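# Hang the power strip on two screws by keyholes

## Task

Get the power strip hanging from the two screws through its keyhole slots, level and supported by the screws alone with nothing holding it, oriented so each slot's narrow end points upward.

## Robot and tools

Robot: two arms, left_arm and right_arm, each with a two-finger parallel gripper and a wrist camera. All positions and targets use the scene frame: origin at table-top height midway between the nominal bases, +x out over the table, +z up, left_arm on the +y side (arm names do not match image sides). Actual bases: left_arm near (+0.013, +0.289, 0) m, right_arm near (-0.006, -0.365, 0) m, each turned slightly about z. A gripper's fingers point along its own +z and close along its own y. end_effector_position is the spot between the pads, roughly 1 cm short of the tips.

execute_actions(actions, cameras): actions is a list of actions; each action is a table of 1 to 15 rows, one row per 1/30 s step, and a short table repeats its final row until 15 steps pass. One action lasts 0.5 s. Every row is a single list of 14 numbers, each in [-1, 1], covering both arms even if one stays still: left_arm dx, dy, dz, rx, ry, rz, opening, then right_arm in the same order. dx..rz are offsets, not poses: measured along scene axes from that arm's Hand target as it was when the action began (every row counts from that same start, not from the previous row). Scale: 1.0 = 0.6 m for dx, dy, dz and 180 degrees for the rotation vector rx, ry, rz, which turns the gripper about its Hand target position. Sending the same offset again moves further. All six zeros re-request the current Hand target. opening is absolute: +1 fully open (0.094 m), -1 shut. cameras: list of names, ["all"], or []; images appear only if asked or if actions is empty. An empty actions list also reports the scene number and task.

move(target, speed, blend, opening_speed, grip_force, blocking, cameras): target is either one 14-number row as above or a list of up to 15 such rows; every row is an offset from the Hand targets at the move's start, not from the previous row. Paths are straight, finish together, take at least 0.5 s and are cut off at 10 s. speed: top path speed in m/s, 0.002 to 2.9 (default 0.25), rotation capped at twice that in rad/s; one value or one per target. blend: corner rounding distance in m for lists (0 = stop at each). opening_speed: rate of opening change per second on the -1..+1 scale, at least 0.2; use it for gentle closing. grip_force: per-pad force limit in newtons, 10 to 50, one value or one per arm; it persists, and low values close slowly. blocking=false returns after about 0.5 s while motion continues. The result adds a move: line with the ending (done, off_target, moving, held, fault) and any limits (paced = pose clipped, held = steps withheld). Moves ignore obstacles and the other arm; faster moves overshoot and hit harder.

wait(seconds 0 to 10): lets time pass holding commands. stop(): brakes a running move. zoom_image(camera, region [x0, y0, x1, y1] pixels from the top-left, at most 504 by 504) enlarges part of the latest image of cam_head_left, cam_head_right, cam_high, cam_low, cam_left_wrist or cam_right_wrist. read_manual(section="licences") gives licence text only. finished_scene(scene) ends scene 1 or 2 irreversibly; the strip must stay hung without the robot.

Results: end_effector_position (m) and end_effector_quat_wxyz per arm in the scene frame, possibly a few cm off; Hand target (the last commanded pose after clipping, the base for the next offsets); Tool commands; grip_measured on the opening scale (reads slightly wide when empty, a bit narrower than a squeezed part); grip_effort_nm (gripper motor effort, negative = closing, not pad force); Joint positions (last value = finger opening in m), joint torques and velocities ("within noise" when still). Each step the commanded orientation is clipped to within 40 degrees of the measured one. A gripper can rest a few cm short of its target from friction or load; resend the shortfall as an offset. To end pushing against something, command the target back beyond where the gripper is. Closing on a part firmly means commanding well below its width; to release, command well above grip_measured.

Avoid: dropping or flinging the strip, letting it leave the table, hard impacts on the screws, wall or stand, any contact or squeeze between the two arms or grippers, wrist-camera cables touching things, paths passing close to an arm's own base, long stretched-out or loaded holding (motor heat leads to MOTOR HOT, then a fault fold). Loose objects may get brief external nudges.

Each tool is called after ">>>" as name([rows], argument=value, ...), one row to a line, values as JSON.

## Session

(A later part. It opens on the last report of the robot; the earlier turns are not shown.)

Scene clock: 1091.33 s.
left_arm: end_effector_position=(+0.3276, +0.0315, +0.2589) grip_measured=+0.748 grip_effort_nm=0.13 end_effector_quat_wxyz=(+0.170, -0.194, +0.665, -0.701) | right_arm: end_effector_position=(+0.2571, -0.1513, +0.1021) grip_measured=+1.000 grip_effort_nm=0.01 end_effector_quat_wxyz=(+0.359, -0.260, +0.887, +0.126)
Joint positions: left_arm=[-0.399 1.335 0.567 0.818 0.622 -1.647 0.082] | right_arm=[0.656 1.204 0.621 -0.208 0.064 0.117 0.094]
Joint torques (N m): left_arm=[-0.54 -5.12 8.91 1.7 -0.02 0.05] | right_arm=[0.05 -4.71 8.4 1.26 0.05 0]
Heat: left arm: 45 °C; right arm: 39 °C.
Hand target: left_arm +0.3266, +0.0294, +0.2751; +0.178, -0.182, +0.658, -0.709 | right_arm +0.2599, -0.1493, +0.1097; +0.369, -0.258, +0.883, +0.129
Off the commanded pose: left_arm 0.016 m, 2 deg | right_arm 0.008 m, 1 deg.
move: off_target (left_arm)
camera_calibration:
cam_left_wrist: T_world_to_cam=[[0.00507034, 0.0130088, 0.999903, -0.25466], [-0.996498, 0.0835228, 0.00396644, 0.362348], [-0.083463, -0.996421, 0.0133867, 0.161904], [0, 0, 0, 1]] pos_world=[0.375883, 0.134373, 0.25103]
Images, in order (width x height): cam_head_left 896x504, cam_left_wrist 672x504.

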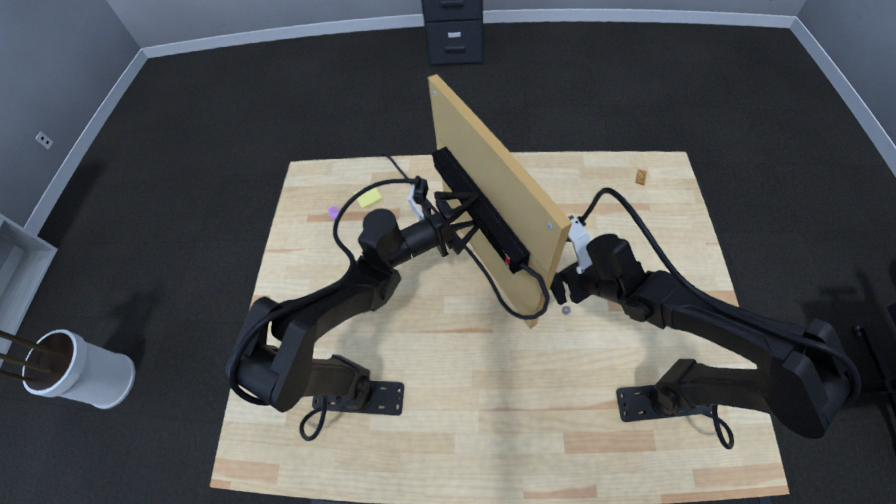

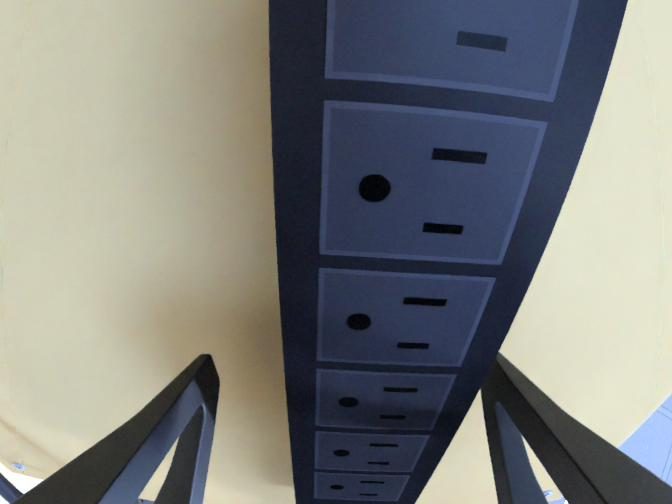

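>>> move([
  [-0.05, 0.086, 0.0, 0, 0, 0, 1, 0, 0, 0, 0, 0, 0, 1],
  [-0.12, 0.23, 0.0, 0, 0, 0, 1, 0, 0, 0, 0, 0, 0, 1],
], speed=[0.08, 0.15], blend=[0.02, 0], cameras=["cam_head_left","cam_head_right","cam_left_wrist","cam_high"])

>>> zoom_image(camera="cam_head_left", region=[410, 130, 550, 270])

Scene clock: 1100.87 s.
left_arm: end_effector_position=(+0.2572, +0.1668, +0.2781) grip_measured=+0.998 grip_effort_nm=0.13 end_effector_quat_wxyz=(+0.174, -0.186, +0.658, -0.709) | right_arm: end_effector_position=(+0.2571, -0.1513, +0.1021) grip_measured=+1.000 grip_effort_nm=0.01 end_effector_quat_wxyz=(+0.359, -0.260, +0.887, +0.126)
Joint positions: left_arm=[0.24 0.858 0.349 0.724 1.261 -1.811 0.094] | right_arm=[0.656 1.204 0.621 -0.208 0.064 0.117 0.094]
Joint torques (N m): left_arm=[0.46 -1.11 5.12 1.5 -0.1 0.05] | right_arm=[0.02 -4.7 8.38 1.26 0.06 0.01]
Heat: left arm: 44 °C; right arm: 39 °C.
Hand target: left_arm +0.2545, +0.1674, +0.2750; +0.178, -0.182, +0.658, -0.709 | right_arm +0.2599, -0.1493, +0.1097; +0.369, -0.258, +0.883, +0.129
Off the commanded pose: left_arm 0.004 m, 1 deg | right_arm 0.008 m, 1 deg.
move: done
camera_calibration:
cam_left_wrist: T_world_to_cam=[[-0.0173285, 0.0284892, 0.999444, -0.271877], [-0.995785, 0.0895552, -0.0198178, 0.286242], [-0.0900699, -0.995574, 0.0268172, 0.288322], [0, 0, 0, 1]] pos_world=[0.306293, 0.269157, 0.269667]
Images, in order (width x height): cam_head_left 896x504, cam_head_right 896x504, cam_high 896x504, cam_left_wrist 672x504.

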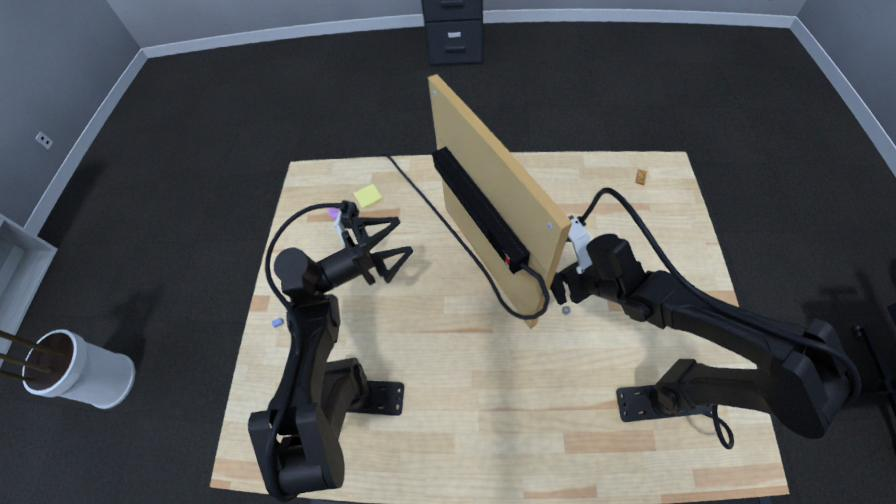

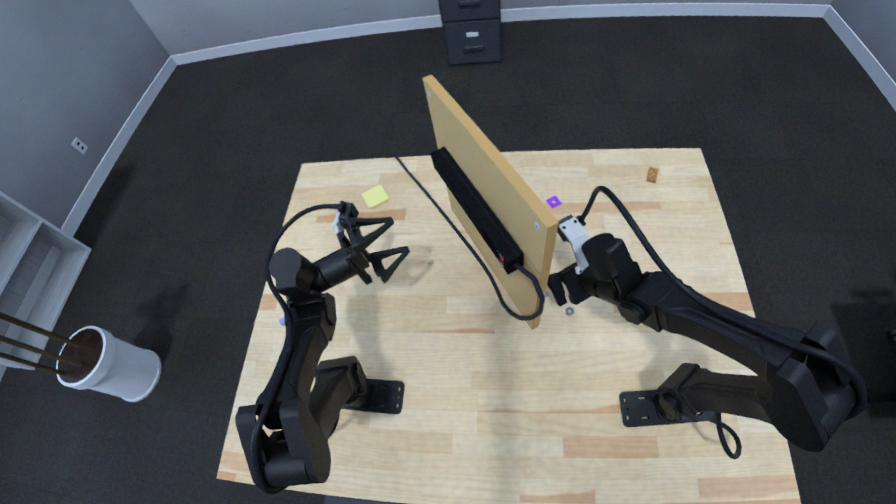

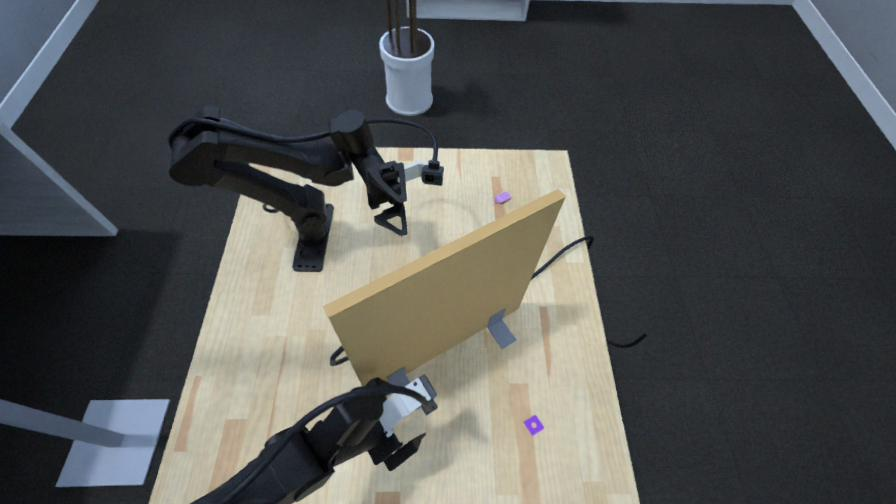

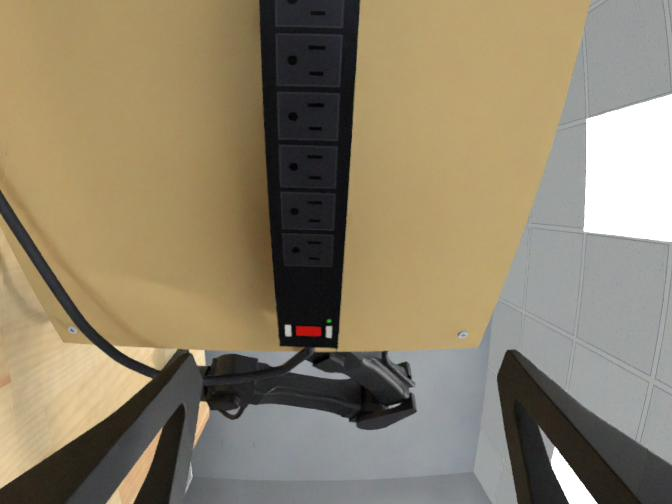

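Scaled by 3.600 from the camera's 896x504 image, which has a finer 1280x720 frame.

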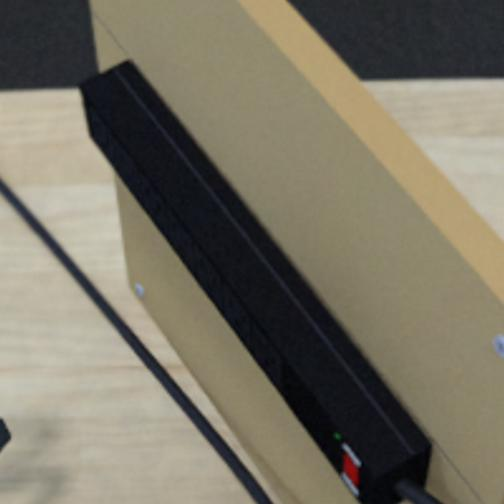

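>>> finished_scene(scene=1)

The scene is finished: the task was done.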